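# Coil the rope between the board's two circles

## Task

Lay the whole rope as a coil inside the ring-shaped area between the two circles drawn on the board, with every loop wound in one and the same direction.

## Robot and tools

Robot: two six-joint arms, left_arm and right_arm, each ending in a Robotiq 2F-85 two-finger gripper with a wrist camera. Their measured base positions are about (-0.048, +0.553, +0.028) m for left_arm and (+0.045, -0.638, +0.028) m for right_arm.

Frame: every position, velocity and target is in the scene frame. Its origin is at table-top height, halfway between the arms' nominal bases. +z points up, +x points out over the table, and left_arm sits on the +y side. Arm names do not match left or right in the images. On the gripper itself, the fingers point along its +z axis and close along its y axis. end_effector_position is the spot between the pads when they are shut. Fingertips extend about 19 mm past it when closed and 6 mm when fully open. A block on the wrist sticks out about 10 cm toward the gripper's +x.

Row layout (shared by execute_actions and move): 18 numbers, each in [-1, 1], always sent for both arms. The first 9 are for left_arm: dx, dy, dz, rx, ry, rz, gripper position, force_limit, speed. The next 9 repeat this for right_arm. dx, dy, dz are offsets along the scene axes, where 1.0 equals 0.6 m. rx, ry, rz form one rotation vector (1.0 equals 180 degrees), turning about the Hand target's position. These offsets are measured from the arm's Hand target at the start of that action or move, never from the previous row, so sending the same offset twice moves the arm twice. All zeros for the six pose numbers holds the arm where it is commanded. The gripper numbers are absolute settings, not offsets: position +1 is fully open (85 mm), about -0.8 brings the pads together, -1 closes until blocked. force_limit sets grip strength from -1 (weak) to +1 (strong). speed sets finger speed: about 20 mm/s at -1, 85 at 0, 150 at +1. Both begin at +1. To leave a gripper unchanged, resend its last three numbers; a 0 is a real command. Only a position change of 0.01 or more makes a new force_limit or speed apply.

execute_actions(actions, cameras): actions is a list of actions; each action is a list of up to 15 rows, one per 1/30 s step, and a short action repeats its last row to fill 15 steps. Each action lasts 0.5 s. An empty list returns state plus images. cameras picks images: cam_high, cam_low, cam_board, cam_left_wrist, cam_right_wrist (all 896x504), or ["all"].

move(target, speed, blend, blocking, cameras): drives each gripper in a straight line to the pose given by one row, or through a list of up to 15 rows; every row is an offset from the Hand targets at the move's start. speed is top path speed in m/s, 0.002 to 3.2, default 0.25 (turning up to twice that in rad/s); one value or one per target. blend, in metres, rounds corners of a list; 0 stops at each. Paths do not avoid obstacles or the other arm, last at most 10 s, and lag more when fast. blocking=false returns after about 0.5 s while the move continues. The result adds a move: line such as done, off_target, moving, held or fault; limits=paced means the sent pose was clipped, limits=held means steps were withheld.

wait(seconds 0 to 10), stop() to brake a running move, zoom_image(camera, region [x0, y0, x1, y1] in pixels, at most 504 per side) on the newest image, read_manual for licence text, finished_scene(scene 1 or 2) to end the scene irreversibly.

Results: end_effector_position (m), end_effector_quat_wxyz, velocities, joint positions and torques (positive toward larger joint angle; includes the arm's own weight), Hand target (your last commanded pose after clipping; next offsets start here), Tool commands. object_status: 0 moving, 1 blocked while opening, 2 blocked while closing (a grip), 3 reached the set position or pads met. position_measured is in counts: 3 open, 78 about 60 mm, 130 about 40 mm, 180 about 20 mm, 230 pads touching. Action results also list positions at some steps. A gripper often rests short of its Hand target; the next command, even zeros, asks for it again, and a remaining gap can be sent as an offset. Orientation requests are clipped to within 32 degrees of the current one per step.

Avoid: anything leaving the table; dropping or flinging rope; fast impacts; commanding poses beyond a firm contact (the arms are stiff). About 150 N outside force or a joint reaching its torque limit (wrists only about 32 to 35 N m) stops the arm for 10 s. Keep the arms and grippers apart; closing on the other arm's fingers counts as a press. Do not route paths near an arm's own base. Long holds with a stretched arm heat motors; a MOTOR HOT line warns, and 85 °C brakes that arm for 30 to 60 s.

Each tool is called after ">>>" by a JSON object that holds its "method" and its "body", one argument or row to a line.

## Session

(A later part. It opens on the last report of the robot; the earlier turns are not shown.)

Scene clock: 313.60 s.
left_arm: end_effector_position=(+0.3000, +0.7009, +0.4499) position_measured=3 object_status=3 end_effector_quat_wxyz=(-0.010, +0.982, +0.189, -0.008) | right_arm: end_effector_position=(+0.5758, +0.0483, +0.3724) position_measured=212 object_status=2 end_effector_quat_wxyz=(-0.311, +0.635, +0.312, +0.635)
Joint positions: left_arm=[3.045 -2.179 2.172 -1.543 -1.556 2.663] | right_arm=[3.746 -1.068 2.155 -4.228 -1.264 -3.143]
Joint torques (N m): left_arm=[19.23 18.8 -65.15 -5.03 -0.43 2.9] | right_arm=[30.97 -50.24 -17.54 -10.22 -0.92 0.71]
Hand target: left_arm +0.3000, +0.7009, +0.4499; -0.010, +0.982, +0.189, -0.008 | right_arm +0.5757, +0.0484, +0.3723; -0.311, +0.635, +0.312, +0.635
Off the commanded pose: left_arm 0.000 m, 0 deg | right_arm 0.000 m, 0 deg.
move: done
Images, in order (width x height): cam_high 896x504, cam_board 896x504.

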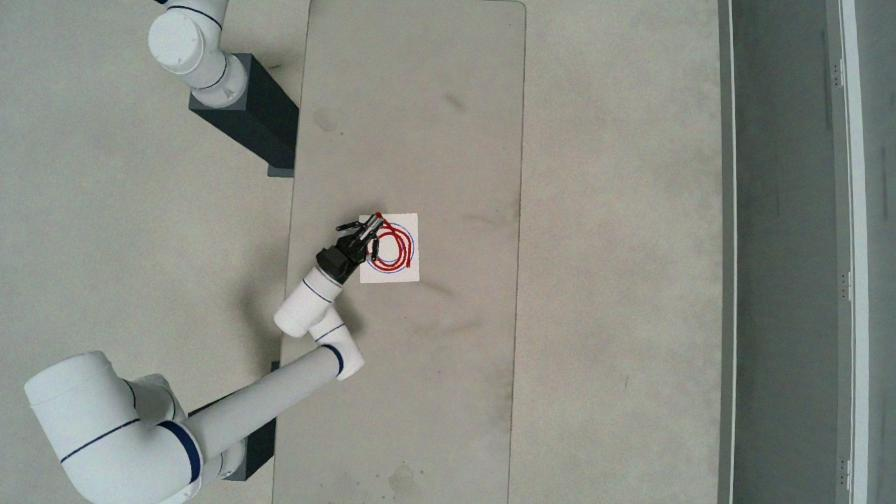

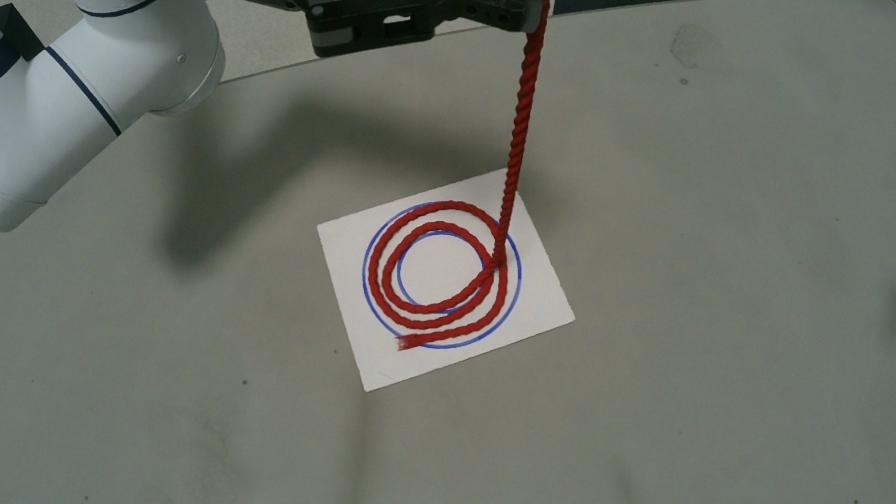

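>>> {"method": "move", "body": {
  "target": [
    [0,0,0,0,0,0,1,1,1,-0.0133,0.0123,-0.0238,0,0,0,-1,-0.8,-1],
    [0,0,0,0,0,0,1,1,1,-0.0370,0.0132,-0.0505,0,0,0.0194,-1,-0.8,-1],
    [0,0,0,0,0,0,1,1,1,-0.0607,0.0105,-0.0763,0,0,0.0389,-1,-0.8,-1],
    [0,0,0,0,0,0,1,1,1,-0.0842,0.0032,-0.1030,0,0,0.0583,-1,-0.8,-1],
    [0,0,0,0,0,0,1,1,1,-0.1045,-0.0125,-0.1297,0,0,0.0778,-1,-0.8,-1]
  ],
  "speed": [0.02,0.026,0.028,0.028,0.022],
  "blend": [0.004,0.006,0.006,0.006,0],
  "cameras": ["cam_board","cam_high"]
}}

>>> {"method": "zoom_image", "body": {
  "camera": "cam_board",
  "region": [310, 160, 570, 380]
}}

>>> {"method": "zoom_image", "body": {
  "camera": "cam_high",
  "region": [330, 200, 450, 300]
}}

Scene clock: 331.63 s.
left_arm: end_effector_position=(+0.3000, +0.7009, +0.4499) position_measured=3 object_status=3 end_effector_quat_wxyz=(-0.010, +0.982, +0.189, -0.008) | right_arm: end_effector_position=(+0.5130, +0.0409, +0.2946) position_measured=212 object_status=2 end_effector_quat_wxyz=(-0.386, +0.592, +0.387, +0.592)
Joint positions: left_arm=[3.045 -2.179 2.172 -1.543 -1.556 2.663] | right_arm=[3.686 -0.953 2.224 -4.412 -0.96 -3.143]
Joint torques (N m): left_arm=[17.79 19.13 -64.72 -5.1 -0.35 2.61] | right_arm=[-16.09 -50.84 -9.11 -9.6 3.39 -0.68]
Hand target: left_arm +0.3000, +0.7009, +0.4499; -0.010, +0.982, +0.189, -0.008 | right_arm +0.5130, +0.0409, +0.2945; -0.386, +0.592, +0.387, +0.592
Off the commanded pose: left_arm 0.000 m, 0 deg | right_arm 0.000 m, 0 deg.
move: done
Images, in order (width x height): cam_high 896x504, cam_board 896x504.

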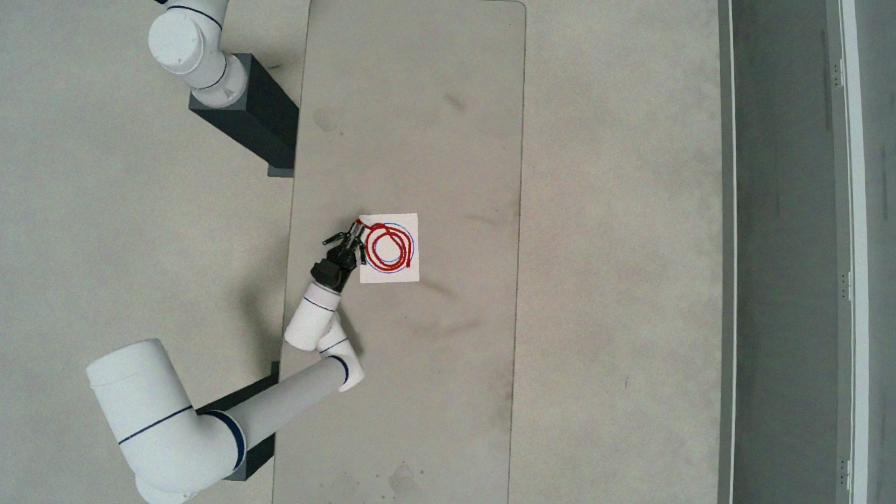

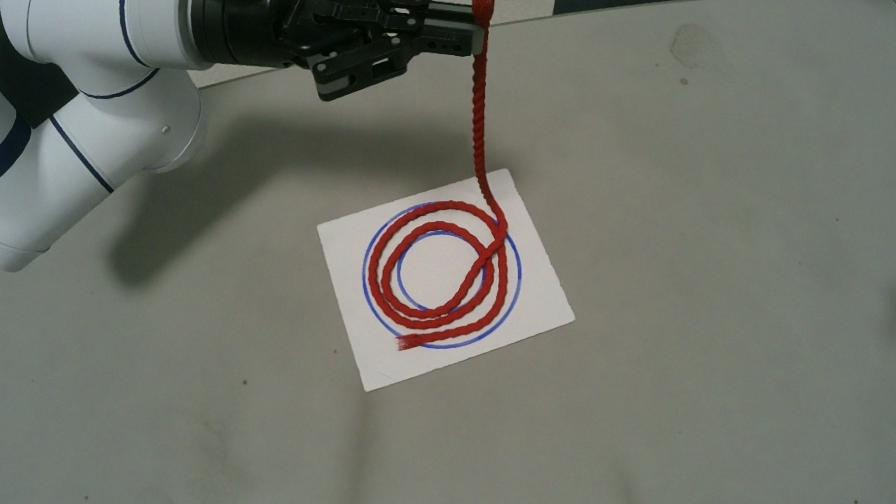

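Scaled by 1.938 from the camera's 896x504 image, which has a finer 1280x720 frame.

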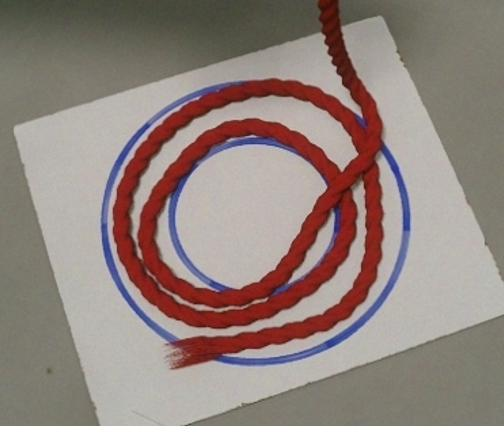

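Scaled by 4.200 from the camera's 896x504 image, which has a finer 1280x720 frame.

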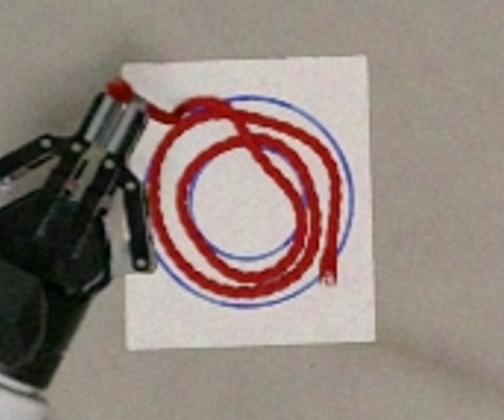

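>>> {"method": "move", "body": {
  "target": [
    [0,0,0,0,0,0,1,1,1,0.0173,-0.0212,0.0125,0,0,0,-1,-0.8,-1],
    [0,0,0,0,0,0,1,1,1,0.0003,-0.0287,0.0025,0,0,0.0094,-1,-0.8,-1],
    [0,0,0,0,0,0,1,1,1,-0.0152,-0.0470,-0.0225,0,0,0.0206,-1,-0.8,-1]
  ],
  "speed": [0.02,0.02,0.022],
  "blend": [0.004,0.006,0],
  "cameras": ["cam_board","cam_high"]
}}

>>> {"method": "zoom_image", "body": {
  "camera": "cam_board",
  "region": [310, 160, 570, 380]
}}

>>> {"method": "zoom_image", "body": {
  "camera": "cam_high",
  "region": [330, 200, 450, 300]
}}

Scene clock: 342.20 s.
left_arm: end_effector_position=(+0.3000, +0.7009, +0.4499) position_measured=3 object_status=3 end_effector_quat_wxyz=(-0.010, +0.982, +0.189, -0.008) | right_arm: end_effector_position=(+0.5039, +0.0127, +0.2811) position_measured=212 object_status=2 end_effector_quat_wxyz=(-0.405, +0.579, +0.406, +0.579)
Joint positions: left_arm=[3.045 -2.179 2.172 -1.543 -1.556 2.663] | right_arm=[3.619 -0.938 2.263 -4.466 -0.829 -3.143]
Joint torques (N m): left_arm=[15.66 19.76 -64.85 -5.35 -0.37 2.83] | right_arm=[-15.09 -50.79 -6.15 -9.17 3.03 -0.08]
Hand target: left_arm +0.3000, +0.7009, +0.4499; -0.010, +0.982, +0.189, -0.008 | right_arm +0.5039, +0.0127, +0.2810; -0.405, +0.579, +0.406, +0.579
Off the commanded pose: left_arm 0.000 m, 0 deg | right_arm 0.000 m, 0 deg.
move: done
Images, in order (width x height): cam_high 896x504, cam_board 896x504.

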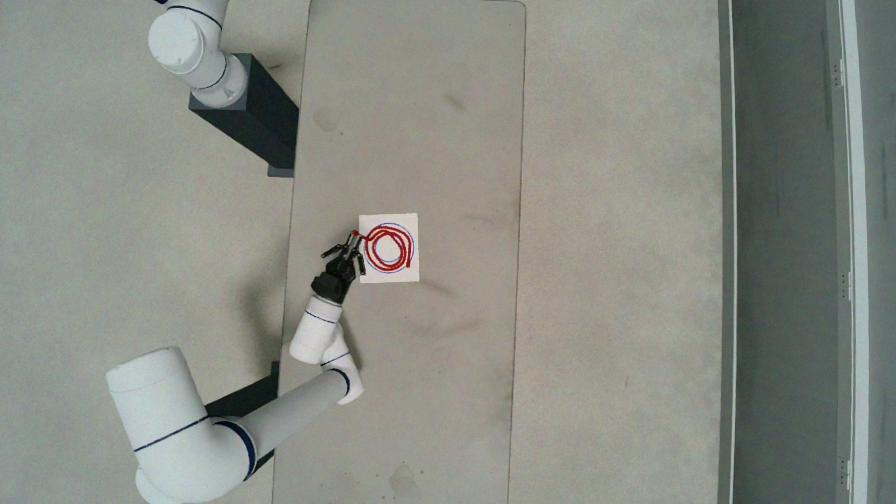

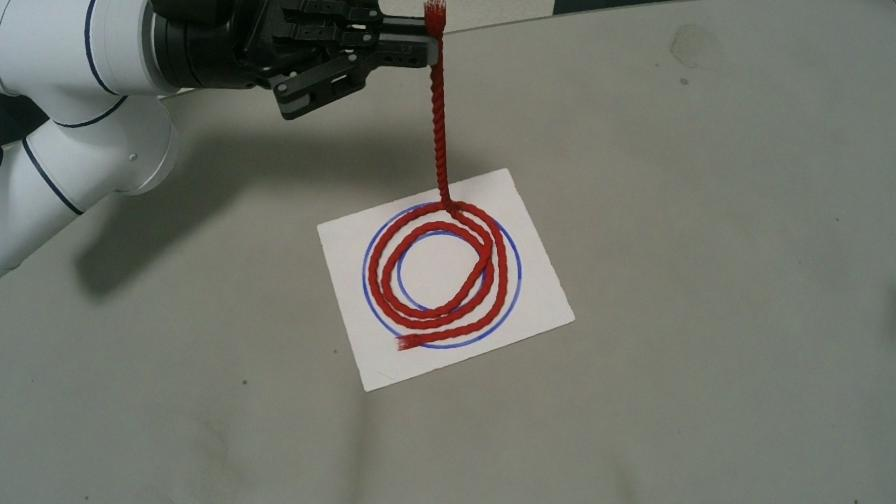

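Scaled by 1.938 from the camera's 896x504 image, which has a finer 1280x720 frame.

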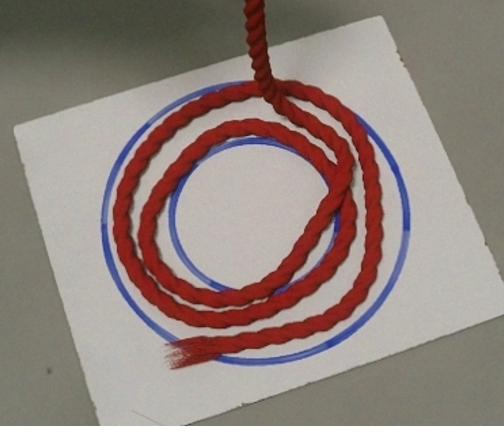

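Scaled by 4.200 from the camera's 896x504 image, which has a finer 1280x720 frame.

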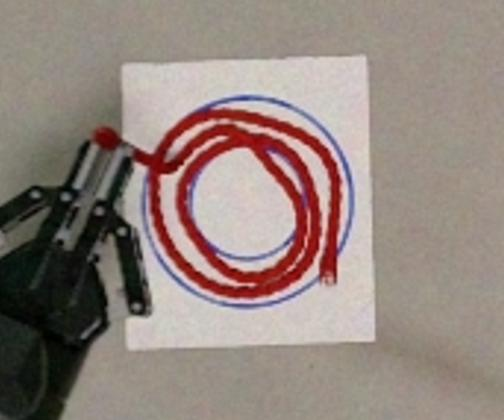

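>>> {"method": "move", "body": {
  "target": [
    [0,0,0,0,0,0,1,1,1,0.0102,-0.0108,0.0033,0,0,0,-1,-0.8,-1],
    [0,0,0,0,0,0,1,1,1,0.0068,-0.0337,-0.0183,0,0,0,-1,-0.8,-1],
    [0,0,0,0,0,0,1,1,1,0.0127,-0.0545,-0.0433,0,0,0,-1,-0.8,-1],
    [0,0,0,0,0,0,1,1,1,0.0223,-0.0743,-0.0683,0,0,0,-1,-0.8,-1]
  ],
  "speed": [0.02,0.022,0.026,0.022],
  "blend": [0.004,0.006,0.006,0],
  "cameras": ["cam_board","cam_high"]
}}

>>> {"method": "zoom_image", "body": {
  "camera": "cam_board",
  "region": [310, 160, 570, 380]
}}

>>> {"method": "zoom_image", "body": {
  "camera": "cam_high",
  "region": [330, 200, 450, 300]
}}

Scene clock: 352.70 s.
left_arm: end_effector_position=(+0.3000, +0.7009, +0.4499) position_measured=3 object_status=3 end_effector_quat_wxyz=(-0.010, +0.982, +0.189, -0.008) | right_arm: end_effector_position=(+0.5172, -0.0318, +0.2401) position_measured=212 object_status=2 end_effector_quat_wxyz=(-0.405, +0.579, +0.406, +0.579)
Joint positions: left_arm=[3.045 -2.179 2.172 -1.543 -1.556 2.663] | right_arm=[3.526 -0.861 2.294 -4.573 -0.735 -3.144]
Joint torques (N m): left_arm=[18.58 19 -65.59 -5.3 -0.52 2.45] | right_arm=[-17.59 -50.43 -0.57 -8.76 3.35 -0.3]
Hand target: left_arm +0.3000, +0.7009, +0.4499; -0.010, +0.982, +0.189, -0.008 | right_arm +0.5172, -0.0319, +0.2400; -0.405, +0.579, +0.406, +0.579
Off the commanded pose: left_arm 0.000 m, 0 deg | right_arm 0.000 m, 0 deg.
move: done
Images, in order (width x height): cam_high 896x504, cam_board 896x504.

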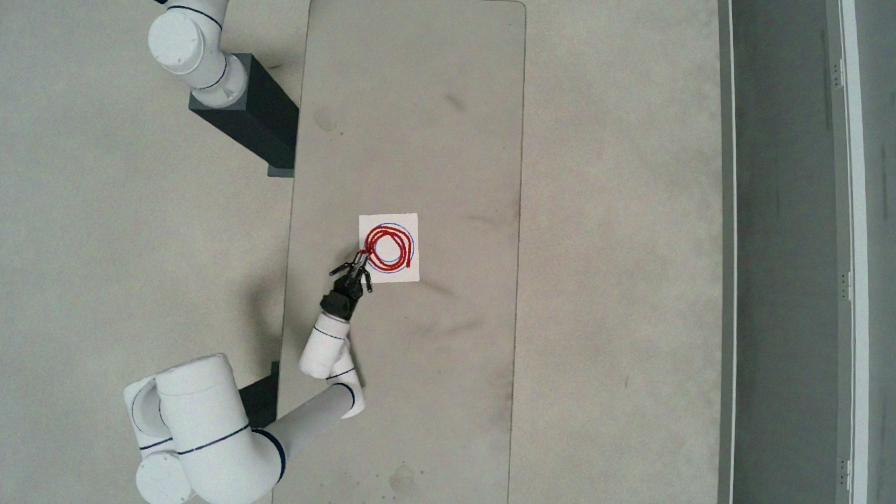

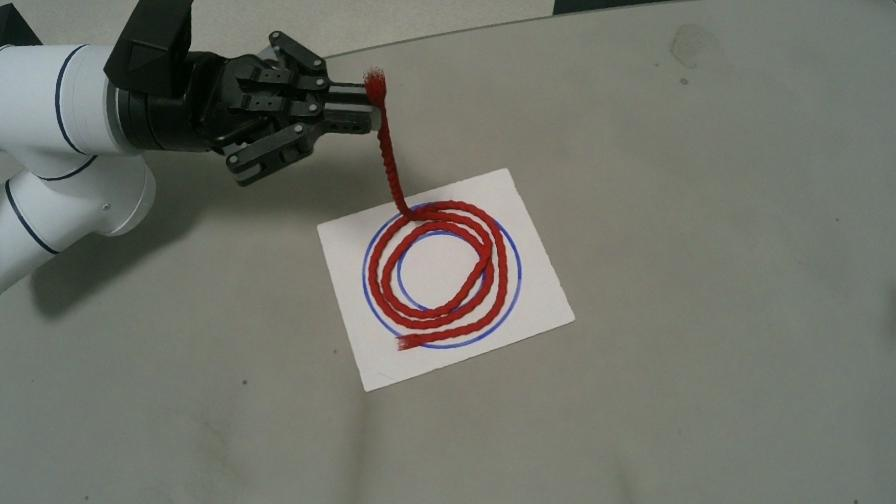

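Scaled by 1.938 from the camera's 896x504 image, which has a finer 1280x720 frame.

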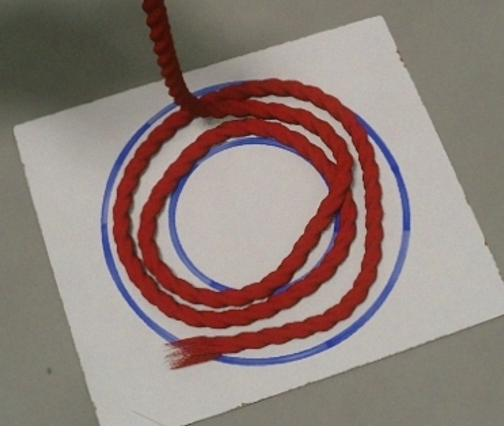

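Scaled by 4.200 from the camera's 896x504 image, which has a finer 1280x720 frame.

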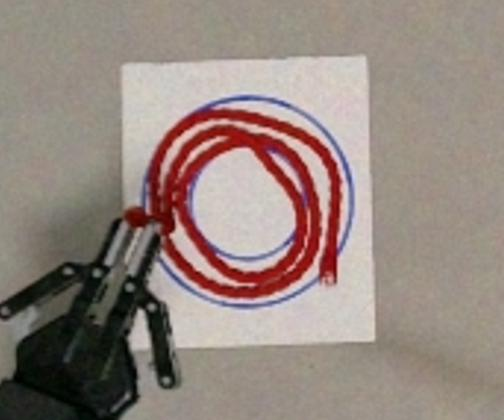

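>>> {"method": "move", "body": {
  "target": [
    [0,0,0,0,0,0,1,1,1,0.0180,-0.0112,-0.0258,0,0,0,-1,-0.8,-1],
    [0,0,0,0,0,0,1,1,1,0.0347,-0.0263,-0.0498,-0.0209,0.0076,0,-1,-0.8,-1],
    [0,0,0,0,0,0,1,1,1,0.0562,-0.0368,-0.0733,-0.0470,0.0171,0,-1,-0.8,-1],
    [0,0,0,0,0,0,1,1,1,0.0805,-0.0380,-0.0973,-0.0679,0.0247,0,-1,-0.8,-1]
  ],
  "speed": [0.02,0.024,0.026,0.022],
  "blend": [0.005,0.006,0.006,0],
  "cameras": ["cam_board","cam_high"]
}}

>>> {"method": "zoom_image", "body": {
  "camera": "cam_board",
  "region": [310, 160, 570, 380]
}}

>>> {"method": "zoom_image", "body": {
  "camera": "cam_high",
  "region": [330, 200, 450, 300]
}}

Scene clock: 367.10 s.
left_arm: end_effector_position=(+0.3000, +0.7009, +0.4499) position_measured=3 object_status=3 end_effector_quat_wxyz=(-0.010, +0.982, +0.189, -0.008) | right_arm: end_effector_position=(+0.5655, -0.0547, +0.1817) position_measured=212 object_status=2 end_effector_quat_wxyz=(-0.357, +0.641, +0.449, +0.510)
Joint positions: left_arm=[3.045 -2.179 2.172 -1.543 -1.556 2.663] | right_arm=[3.459 -0.89 2.318 -4.213 -0.701 -3.421]
Joint torques (N m): left_arm=[16.8 18.14 -64.81 -5.1 -0.42 2.84] | right_arm=[-17.19 -87.04 -19.14 1.35 0.21 -2.21]
Hand target: left_arm +0.3000, +0.7009, +0.4499; -0.010, +0.982, +0.189, -0.008 | right_arm +0.5655, -0.0547, +0.1817; -0.357, +0.641, +0.450, +0.510
Off the commanded pose: left_arm 0.000 m, 0 deg | right_arm 0.000 m, 0 deg.
move: done
Images, in order (width x height): cam_high 896x504, cam_board 896x504.

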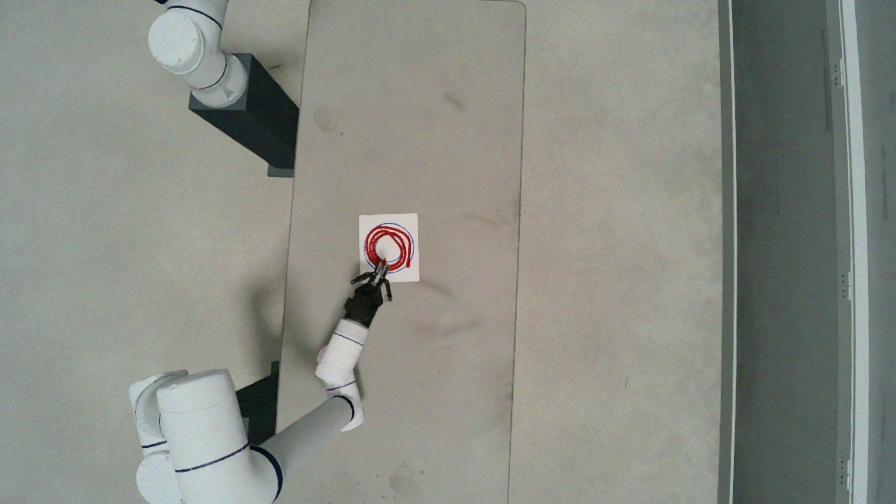

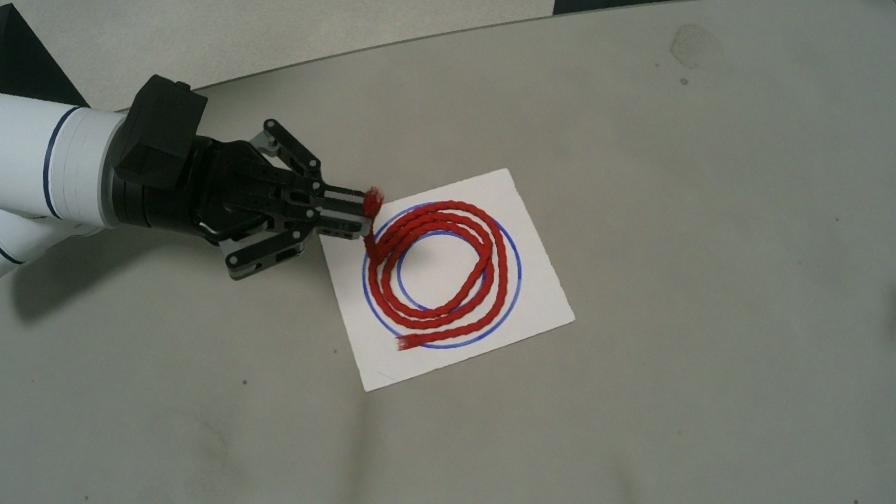

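Scaled by 1.938 from the camera's 896x504 image, which has a finer 1280x720 frame.

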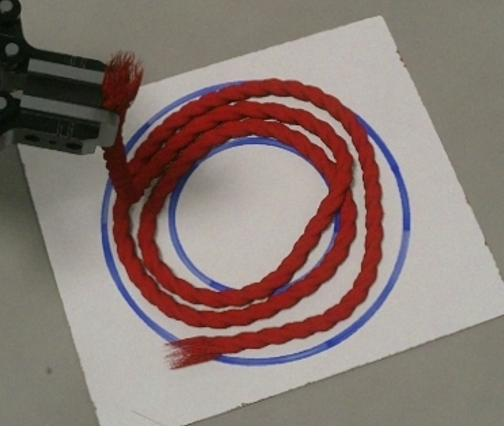

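Scaled by 4.200 from the camera's 896x504 image, which has a finer 1280x720 frame.

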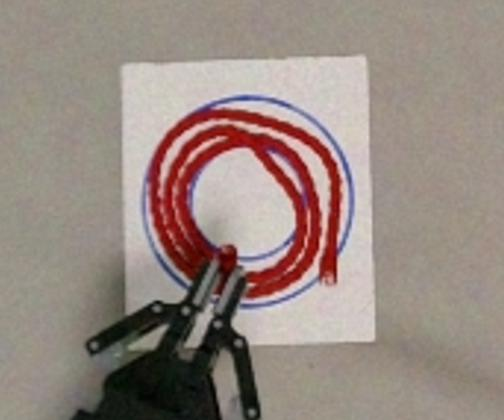

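>>> {"method": "move", "body": {
  "target": [
    [0,0,0,0,0,0,1,1,1,0.0258,0.0052,-0.0238,-0.0261,0.0095,0.0111,-1,-0.8,-1],
    [0,0,0,0,0,0,1,1,1,0.0500,0.0173,-0.0470,-0.0583,0.0184,0.0277,-1,-0.8,-1],
    [0,0,0,0,0,0,1,1,1,0.0720,0.0370,-0.0720,-0.1021,0.0273,0.0551,-1,-0.8,-1],
    [0,0,0,0,0,0,1,1,1,0.0900,0.0623,-0.0983,-0.1588,0.0309,0.0978,-1,-0.8,-1]
  ],
  "speed": [0.028,0.035,0.045,0.045],
  "blend": [0.006,0.006,0.006,0],
  "cameras": ["cam_board","cam_high","cam_right_wrist"]
}}

>>> {"method": "zoom_image", "body": {
  "camera": "cam_board",
  "region": [310, 160, 570, 380]
}}

>>> {"method": "zoom_image", "body": {
  "camera": "cam_high",
  "region": [330, 200, 450, 300]
}}

Scene clock: 388.83 s.
left_arm: end_effector_position=(+0.3000, +0.7009, +0.4499) position_measured=3 object_status=3 end_effector_quat_wxyz=(-0.010, +0.982, +0.189, -0.008) | right_arm: end_effector_position=(+0.6195, -0.0173, +0.1227) position_measured=212 object_status=2 end_effector_quat_wxyz=(-0.282, +0.657, +0.635, +0.292)
Joint positions: left_arm=[3.045 -2.179 2.172 -1.543 -1.556 2.663] | right_arm=[3.515 -1.07 2.136 -3.053 -0.822 -4.137]
Joint torques (N m): left_arm=[16.79 16.45 -64.33 -4.94 -0.35 2.63] | right_arm=[31.33 -91.33 -36.72 -1 0.93 -2.27]
Hand target: left_arm +0.3000, +0.7009, +0.4499; -0.010, +0.982, +0.189, -0.008 | right_arm +0.6195, -0.0173, +0.1227; -0.282, +0.657, +0.635, +0.292
Off the commanded pose: left_arm 0.000 m, 0 deg | right_arm 0.000 m, 0 deg.
move: done
Images, in order (width x height): cam_high 896x504, cam_board 896x504, cam_right_wrist 896x504.

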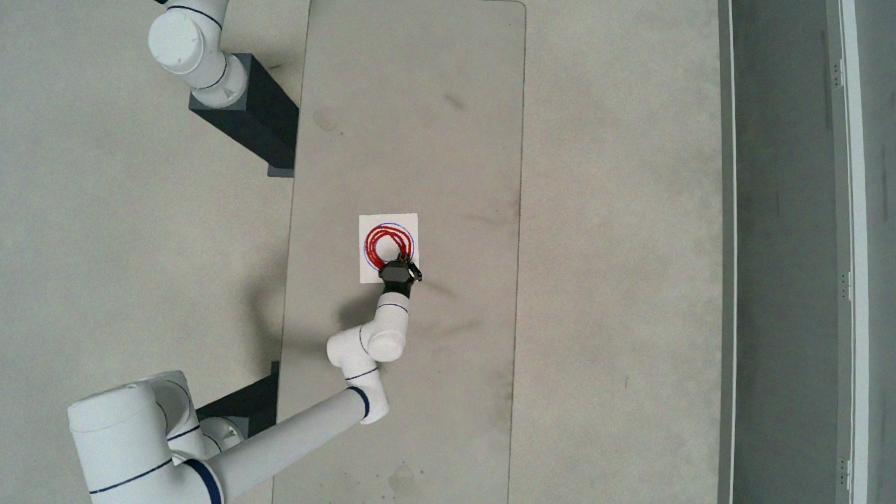

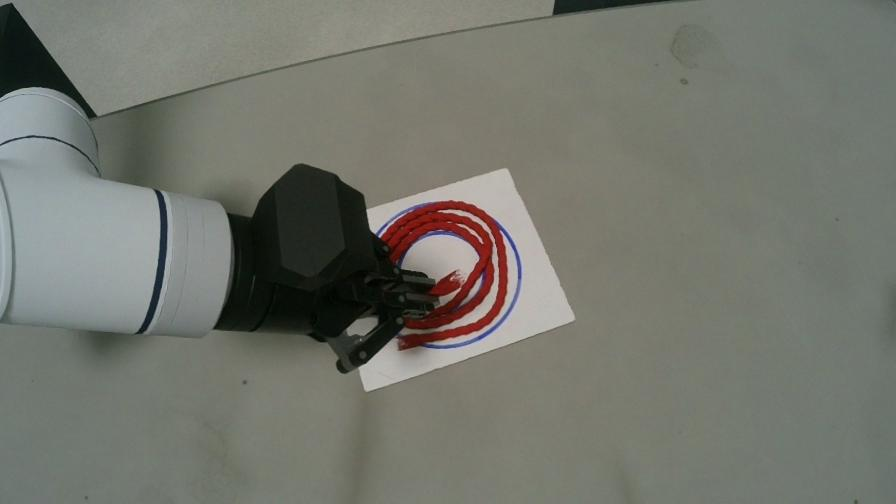

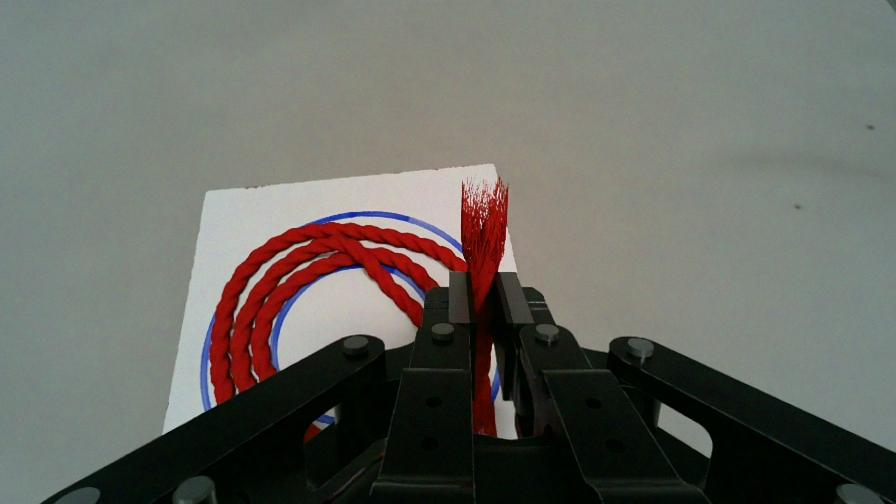

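Scaled by 1.938 from the camera's 896x504 image, which has a finer 1280x720 frame.

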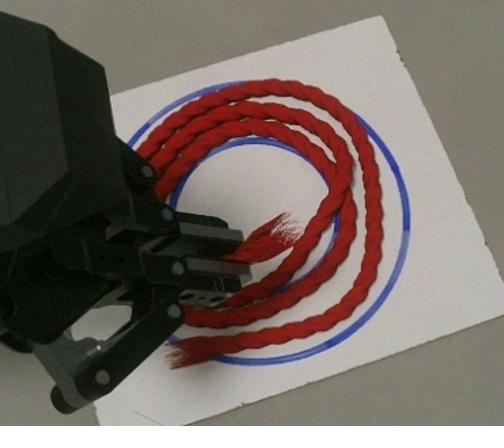

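Scaled by 4.200 from the camera's 896x504 image, which has a finer 1280x720 frame.

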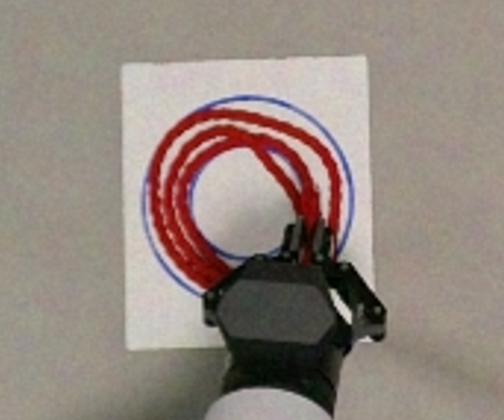

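>>> {"method": "wait", "body": {
  "seconds": 0.05,
  "cameras": ["cam_low"]
}}

>>> {"method": "zoom_image", "body": {
  "camera": "cam_low",
  "region": [340, 160, 490, 270]
}}

Scene clock: 390.20 s.
left_arm: end_effector_position=(+0.3000, +0.7009, +0.4499) position_measured=3 object_status=3 end_effector_quat_wxyz=(-0.010, +0.982, +0.189, -0.008) | right_arm: end_effector_position=(+0.6195, -0.0173, +0.1227) position_measured=212 object_status=2 end_effector_quat_wxyz=(-0.282, +0.657, +0.635, +0.292)
Joint positions: left_arm=[3.045 -2.179 2.172 -1.543 -1.556 2.663] | right_arm=[3.515 -1.07 2.135 -3.053 -0.822 -4.137]
Joint torques (N m): left_arm=[16.44 18.37 -64.83 -5.2 -0.4 2.15] | right_arm=[30.88 -91.25 -37.08 -0.86 1.13 -1.93]
Hand target: left_arm +0.3000, +0.7009, +0.4499; -0.010, +0.982, +0.189, -0.008 | right_arm +0.6195, -0.0173, +0.1227; -0.282, +0.657, +0.635, +0.292
Tool commands: left_gripper/position=+1.0 left_gripper/force_limit=+1.0 left_gripper/speed=+1.0 right_gripper/position=-1.0 right_gripper/force_limit=-0.8 right_gripper/speed=-1.0
Off the commanded pose: left_arm 0.000 m, 0 deg | right_arm 0.000 m, 0 deg.
wait: 0.07 s; at rest from the start
Images, in order (width x height): cam_low 896x504.

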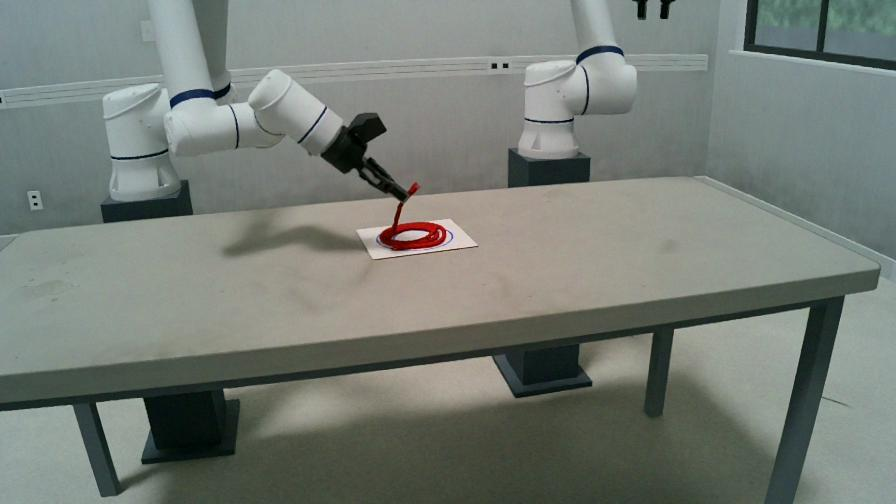

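Scaled by 3.360 from the camera's 896x504 image, which has a finer 1280x720 frame.

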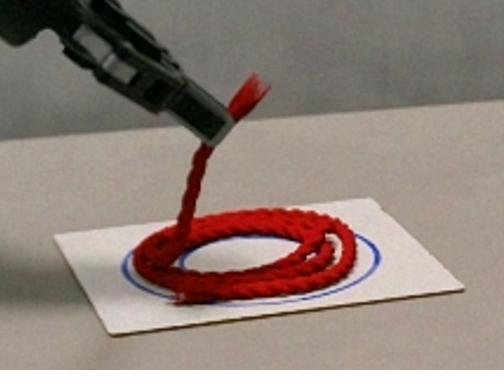

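>>> {"method": "move", "body": {
  "target": [
    [0,0,0,0,0,0,1,1,1,0.0092,0.0307,-0.0297,-0.0667,-0.0029,0.0498,-1,-0.8,-1],
    [0,0,0,0,0,0,1,1,1,0.0108,0.0593,-0.0585,-0.1328,-0.0163,0.0985,-1,-0.8,-1],
    [0,0,0,0,0,0,1,1,1,0.0063,0.0838,-0.0853,-0.1872,-0.0347,0.1347,-1,-0.8,-1]
  ],
  "speed": [0.05,0.05,0.05],
  "blend": [0.006,0.006,0],
  "cameras": ["cam_board","cam_low","cam_right_wrist"]
}}

>>> {"method": "zoom_image", "body": {
  "camera": "cam_board",
  "region": [310, 160, 570, 380]
}}

>>> {"method": "zoom_image", "body": {
  "camera": "cam_low",
  "region": [340, 160, 490, 270]
}}

Scene clock: 405.47 s.
left_arm: end_effector_position=(+0.3000, +0.7009, +0.4499) position_measured=3 object_status=3 end_effector_quat_wxyz=(-0.010, +0.982, +0.189, -0.008) | right_arm: end_effector_position=(+0.6233, +0.0329, +0.0715) position_measured=212 object_status=2 end_effector_quat_wxyz=(-0.101, +0.548, +0.828, +0.067)
Joint positions: left_arm=[3.045 -2.179 2.172 -1.543 -1.556 2.663] | right_arm=[3.72 -1.018 1.816 -2.413 -1.331 -4.528]
Joint torques (N m): left_arm=[18.82 18.14 -64.75 -4.92 -0.17 2.64] | right_arm=[29.45 -69.3 -47.16 -0.6 -0.13 -2.09]
Hand target: left_arm +0.3000, +0.7009, +0.4499; -0.010, +0.982, +0.189, -0.008 | right_arm +0.6233, +0.0329, +0.0715; -0.101, +0.547, +0.828, +0.067
Off the commanded pose: left_arm 0.000 m, 0 deg | right_arm 0.000 m, 0 deg.
move: done
Images, in order (width x height): cam_low 896x504, cam_board 896x504, cam_right_wrist 896x504.

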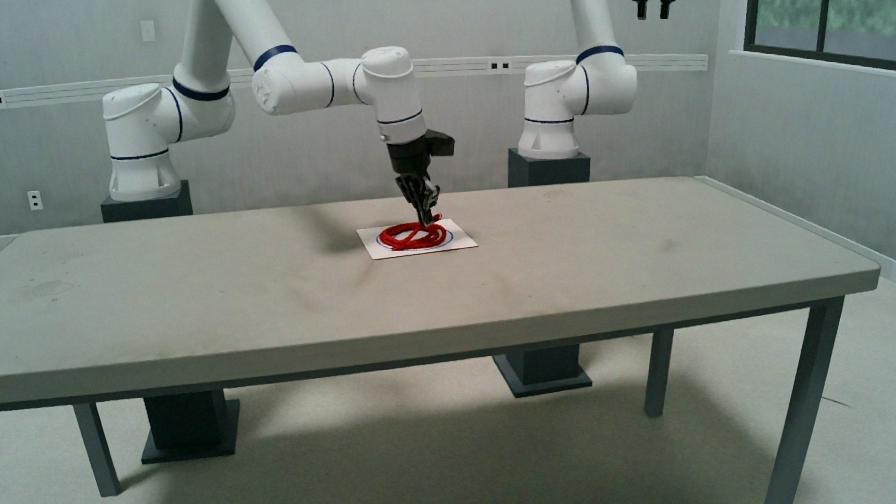

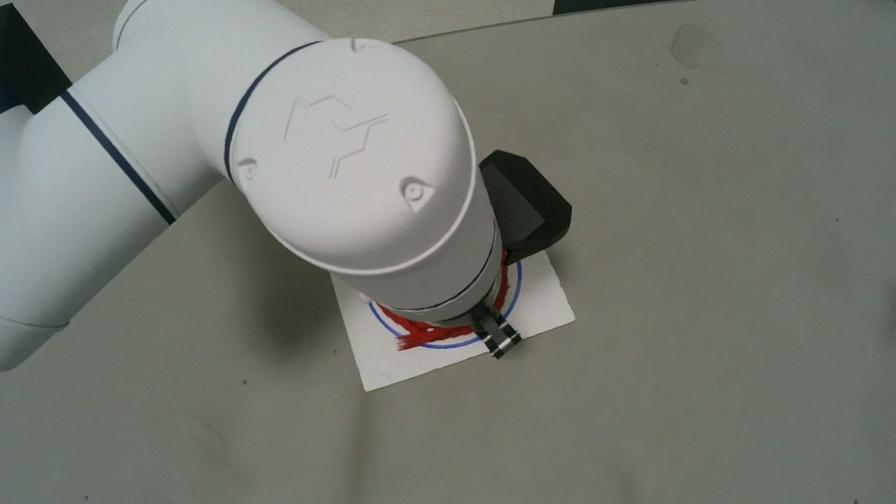

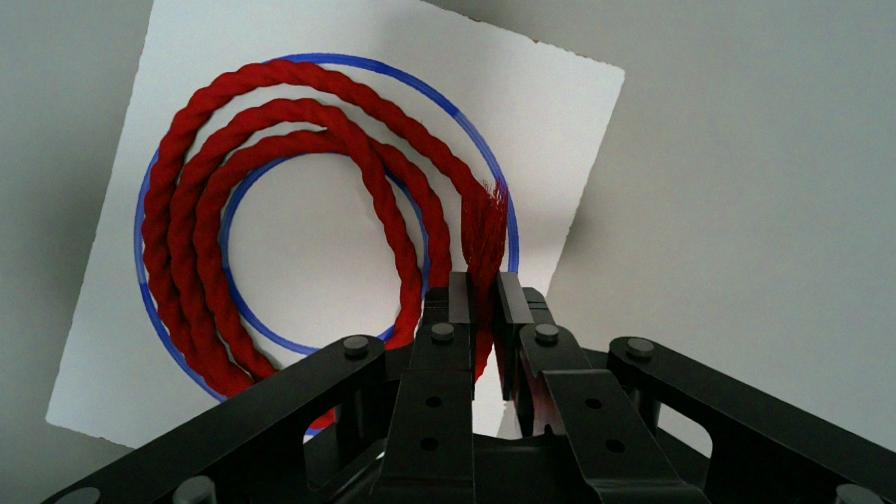

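Scaled by 1.938 from the camera's 896x504 image, which has a finer 1280x720 frame.

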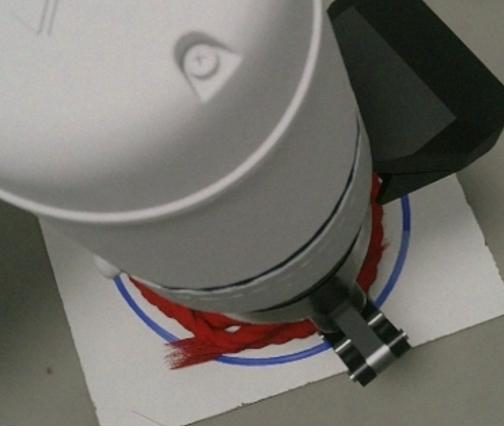

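Scaled by 3.360 from the camera's 896x504 image, which has a finer 1280x720 frame.

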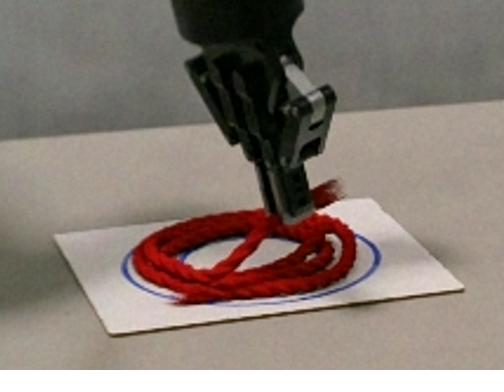

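>>> {"method": "move", "body": {
  "target": [
    [0,0,0,0,0,0,1,1,1,-0.0070,0.0190,-0.0292,-0.0400,-0.0195,0.0333,-1,-0.8,-1],
    [0,0,0,0,0,0,1,1,1,-0.0153,0.0343,-0.0475,-0.0685,-0.0372,0.0608,-1,-0.8,-1]
  ],
  "speed": [0.05,0.04],
  "blend": [0.005,0],
  "cameras": ["cam_low","cam_right_wrist"]
}}

>>> {"method": "zoom_image", "body": {
  "camera": "cam_low",
  "region": [340, 160, 490, 270]
}}

Scene clock: 412.07 s.
left_arm: end_effector_position=(+0.3000, +0.7009, +0.4499) position_measured=3 object_status=3 end_effector_quat_wxyz=(-0.010, +0.982, +0.189, -0.008) | right_arm: end_effector_position=(+0.6141, +0.0535, +0.0430) position_measured=212 object_status=2 end_effector_quat_wxyz=(+0.000, +0.469, +0.883, +0.000)
Joint positions: left_arm=[3.045 -2.179 2.172 -1.543 -1.556 2.663] | right_arm=[3.822 -0.956 1.739 -2.354 -1.572 -4.624]
Joint torques (N m): left_arm=[16.23 17.93 -63.69 -5.12 -0.3 2.21] | right_arm=[31.28 -73.58 -47.83 -0.25 -0.49 -2.15]
Hand target: left_arm +0.3000, +0.7009, +0.4499; -0.010, +0.982, +0.189, -0.008 | right_arm +0.6141, +0.0535, +0.0430; +0.000, +0.469, +0.883, +0.000
Off the commanded pose: left_arm 0.000 m, 0 deg | right_arm 0.000 m, 0 deg.
move: done
Images, in order (width x height): cam_low 896x504, cam_right_wrist 896x504.

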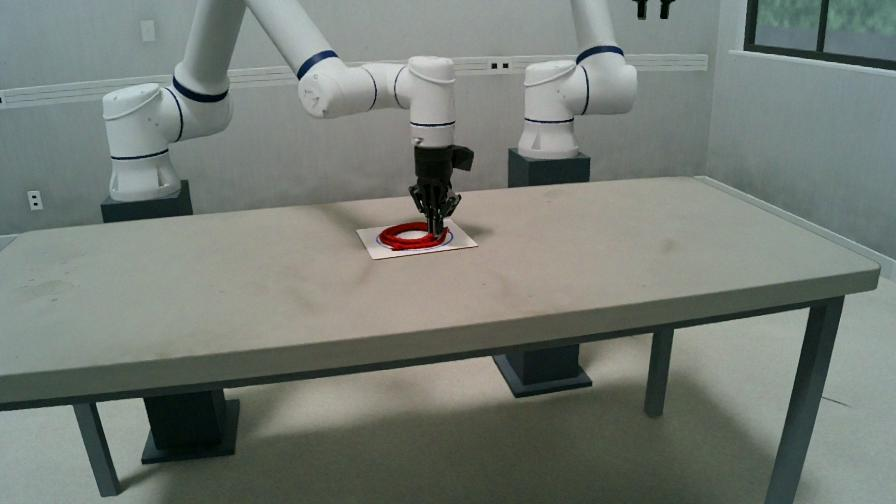

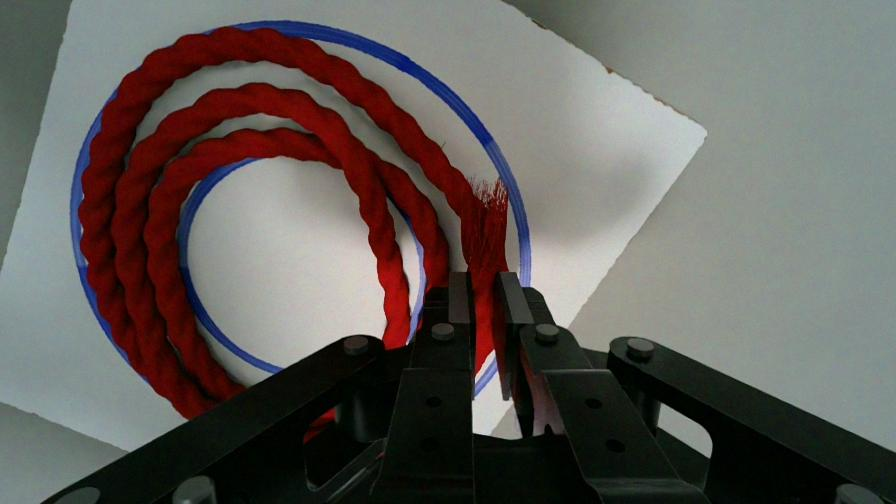

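Scaled by 3.360 from the camera's 896x504 image, which has a finer 1280x720 frame.

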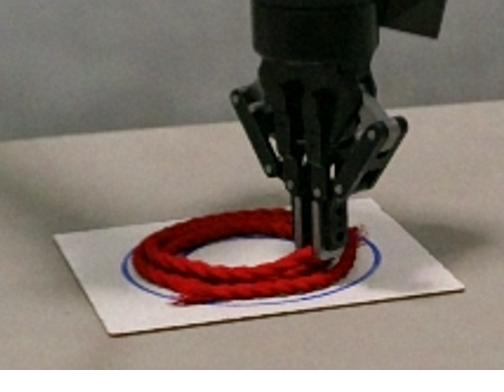

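>>> {"method": "move", "body": {
  "target": [
    [0,0,0,0,0,0,1,1,1,0,0,0,0,0,0,-0.4,-0.8,-1]
  ],
  "speed": 0.05,
  "cameras": ["cam_low","cam_right_wrist"]
}}

>>> {"method": "zoom_image", "body": {
  "camera": "cam_low",
  "region": [340, 160, 490, 270]
}}

Scene clock: 414.27 s.
left_arm: end_effector_position=(+0.3000, +0.7009, +0.4499) position_measured=3 object_status=3 end_effector_quat_wxyz=(-0.010, +0.982, +0.189, -0.008) | right_arm: end_effector_position=(+0.6141, +0.0535, +0.0430) position_measured=179 object_status=0 end_effector_quat_wxyz=(+0.000, +0.469, +0.883, +0.000)
Joint positions: left_arm=[3.045 -2.179 2.172 -1.543 -1.556 2.663] | right_arm=[3.822 -0.956 1.739 -2.353 -1.572 -4.624]
Joint torques (N m): left_arm=[15.9 16.48 -65.27 -5.08 -0.64 2.57] | right_arm=[31.45 -74.06 -47.13 -0.27 -0.69 -2.07]
Hand target: left_arm +0.3000, +0.7009, +0.4499; -0.010, +0.982, +0.189, -0.008 | right_arm +0.6141, +0.0535, +0.0430; +0.000, +0.469, +0.883, +0.000
Off the commanded pose: left_arm 0.000 m, 0 deg | right_arm 0.000 m, 0 deg.
move: done
Images, in order (width x height): cam_low 896x504, cam_right_wrist 896x504.

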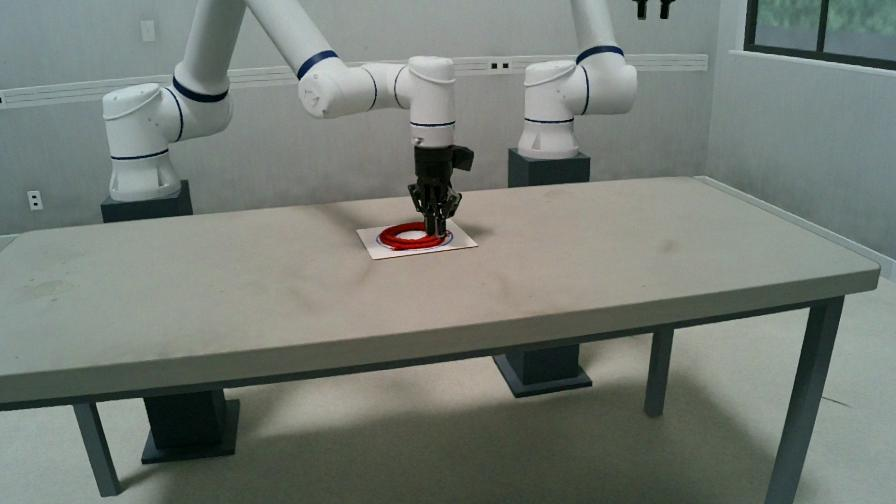

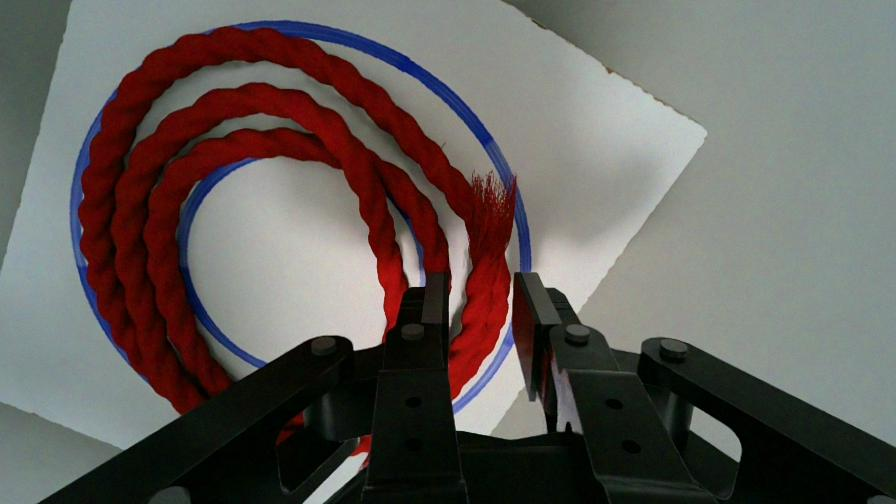

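Scaled by 3.360 from the camera's 896x504 image, which has a finer 1280x720 frame.

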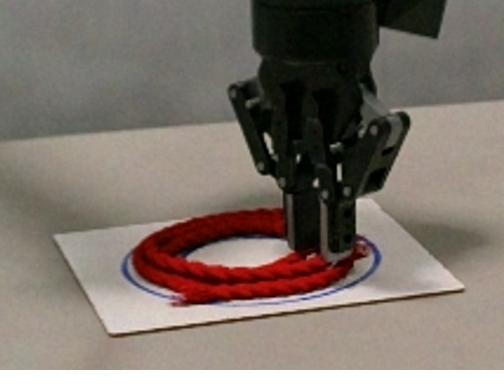

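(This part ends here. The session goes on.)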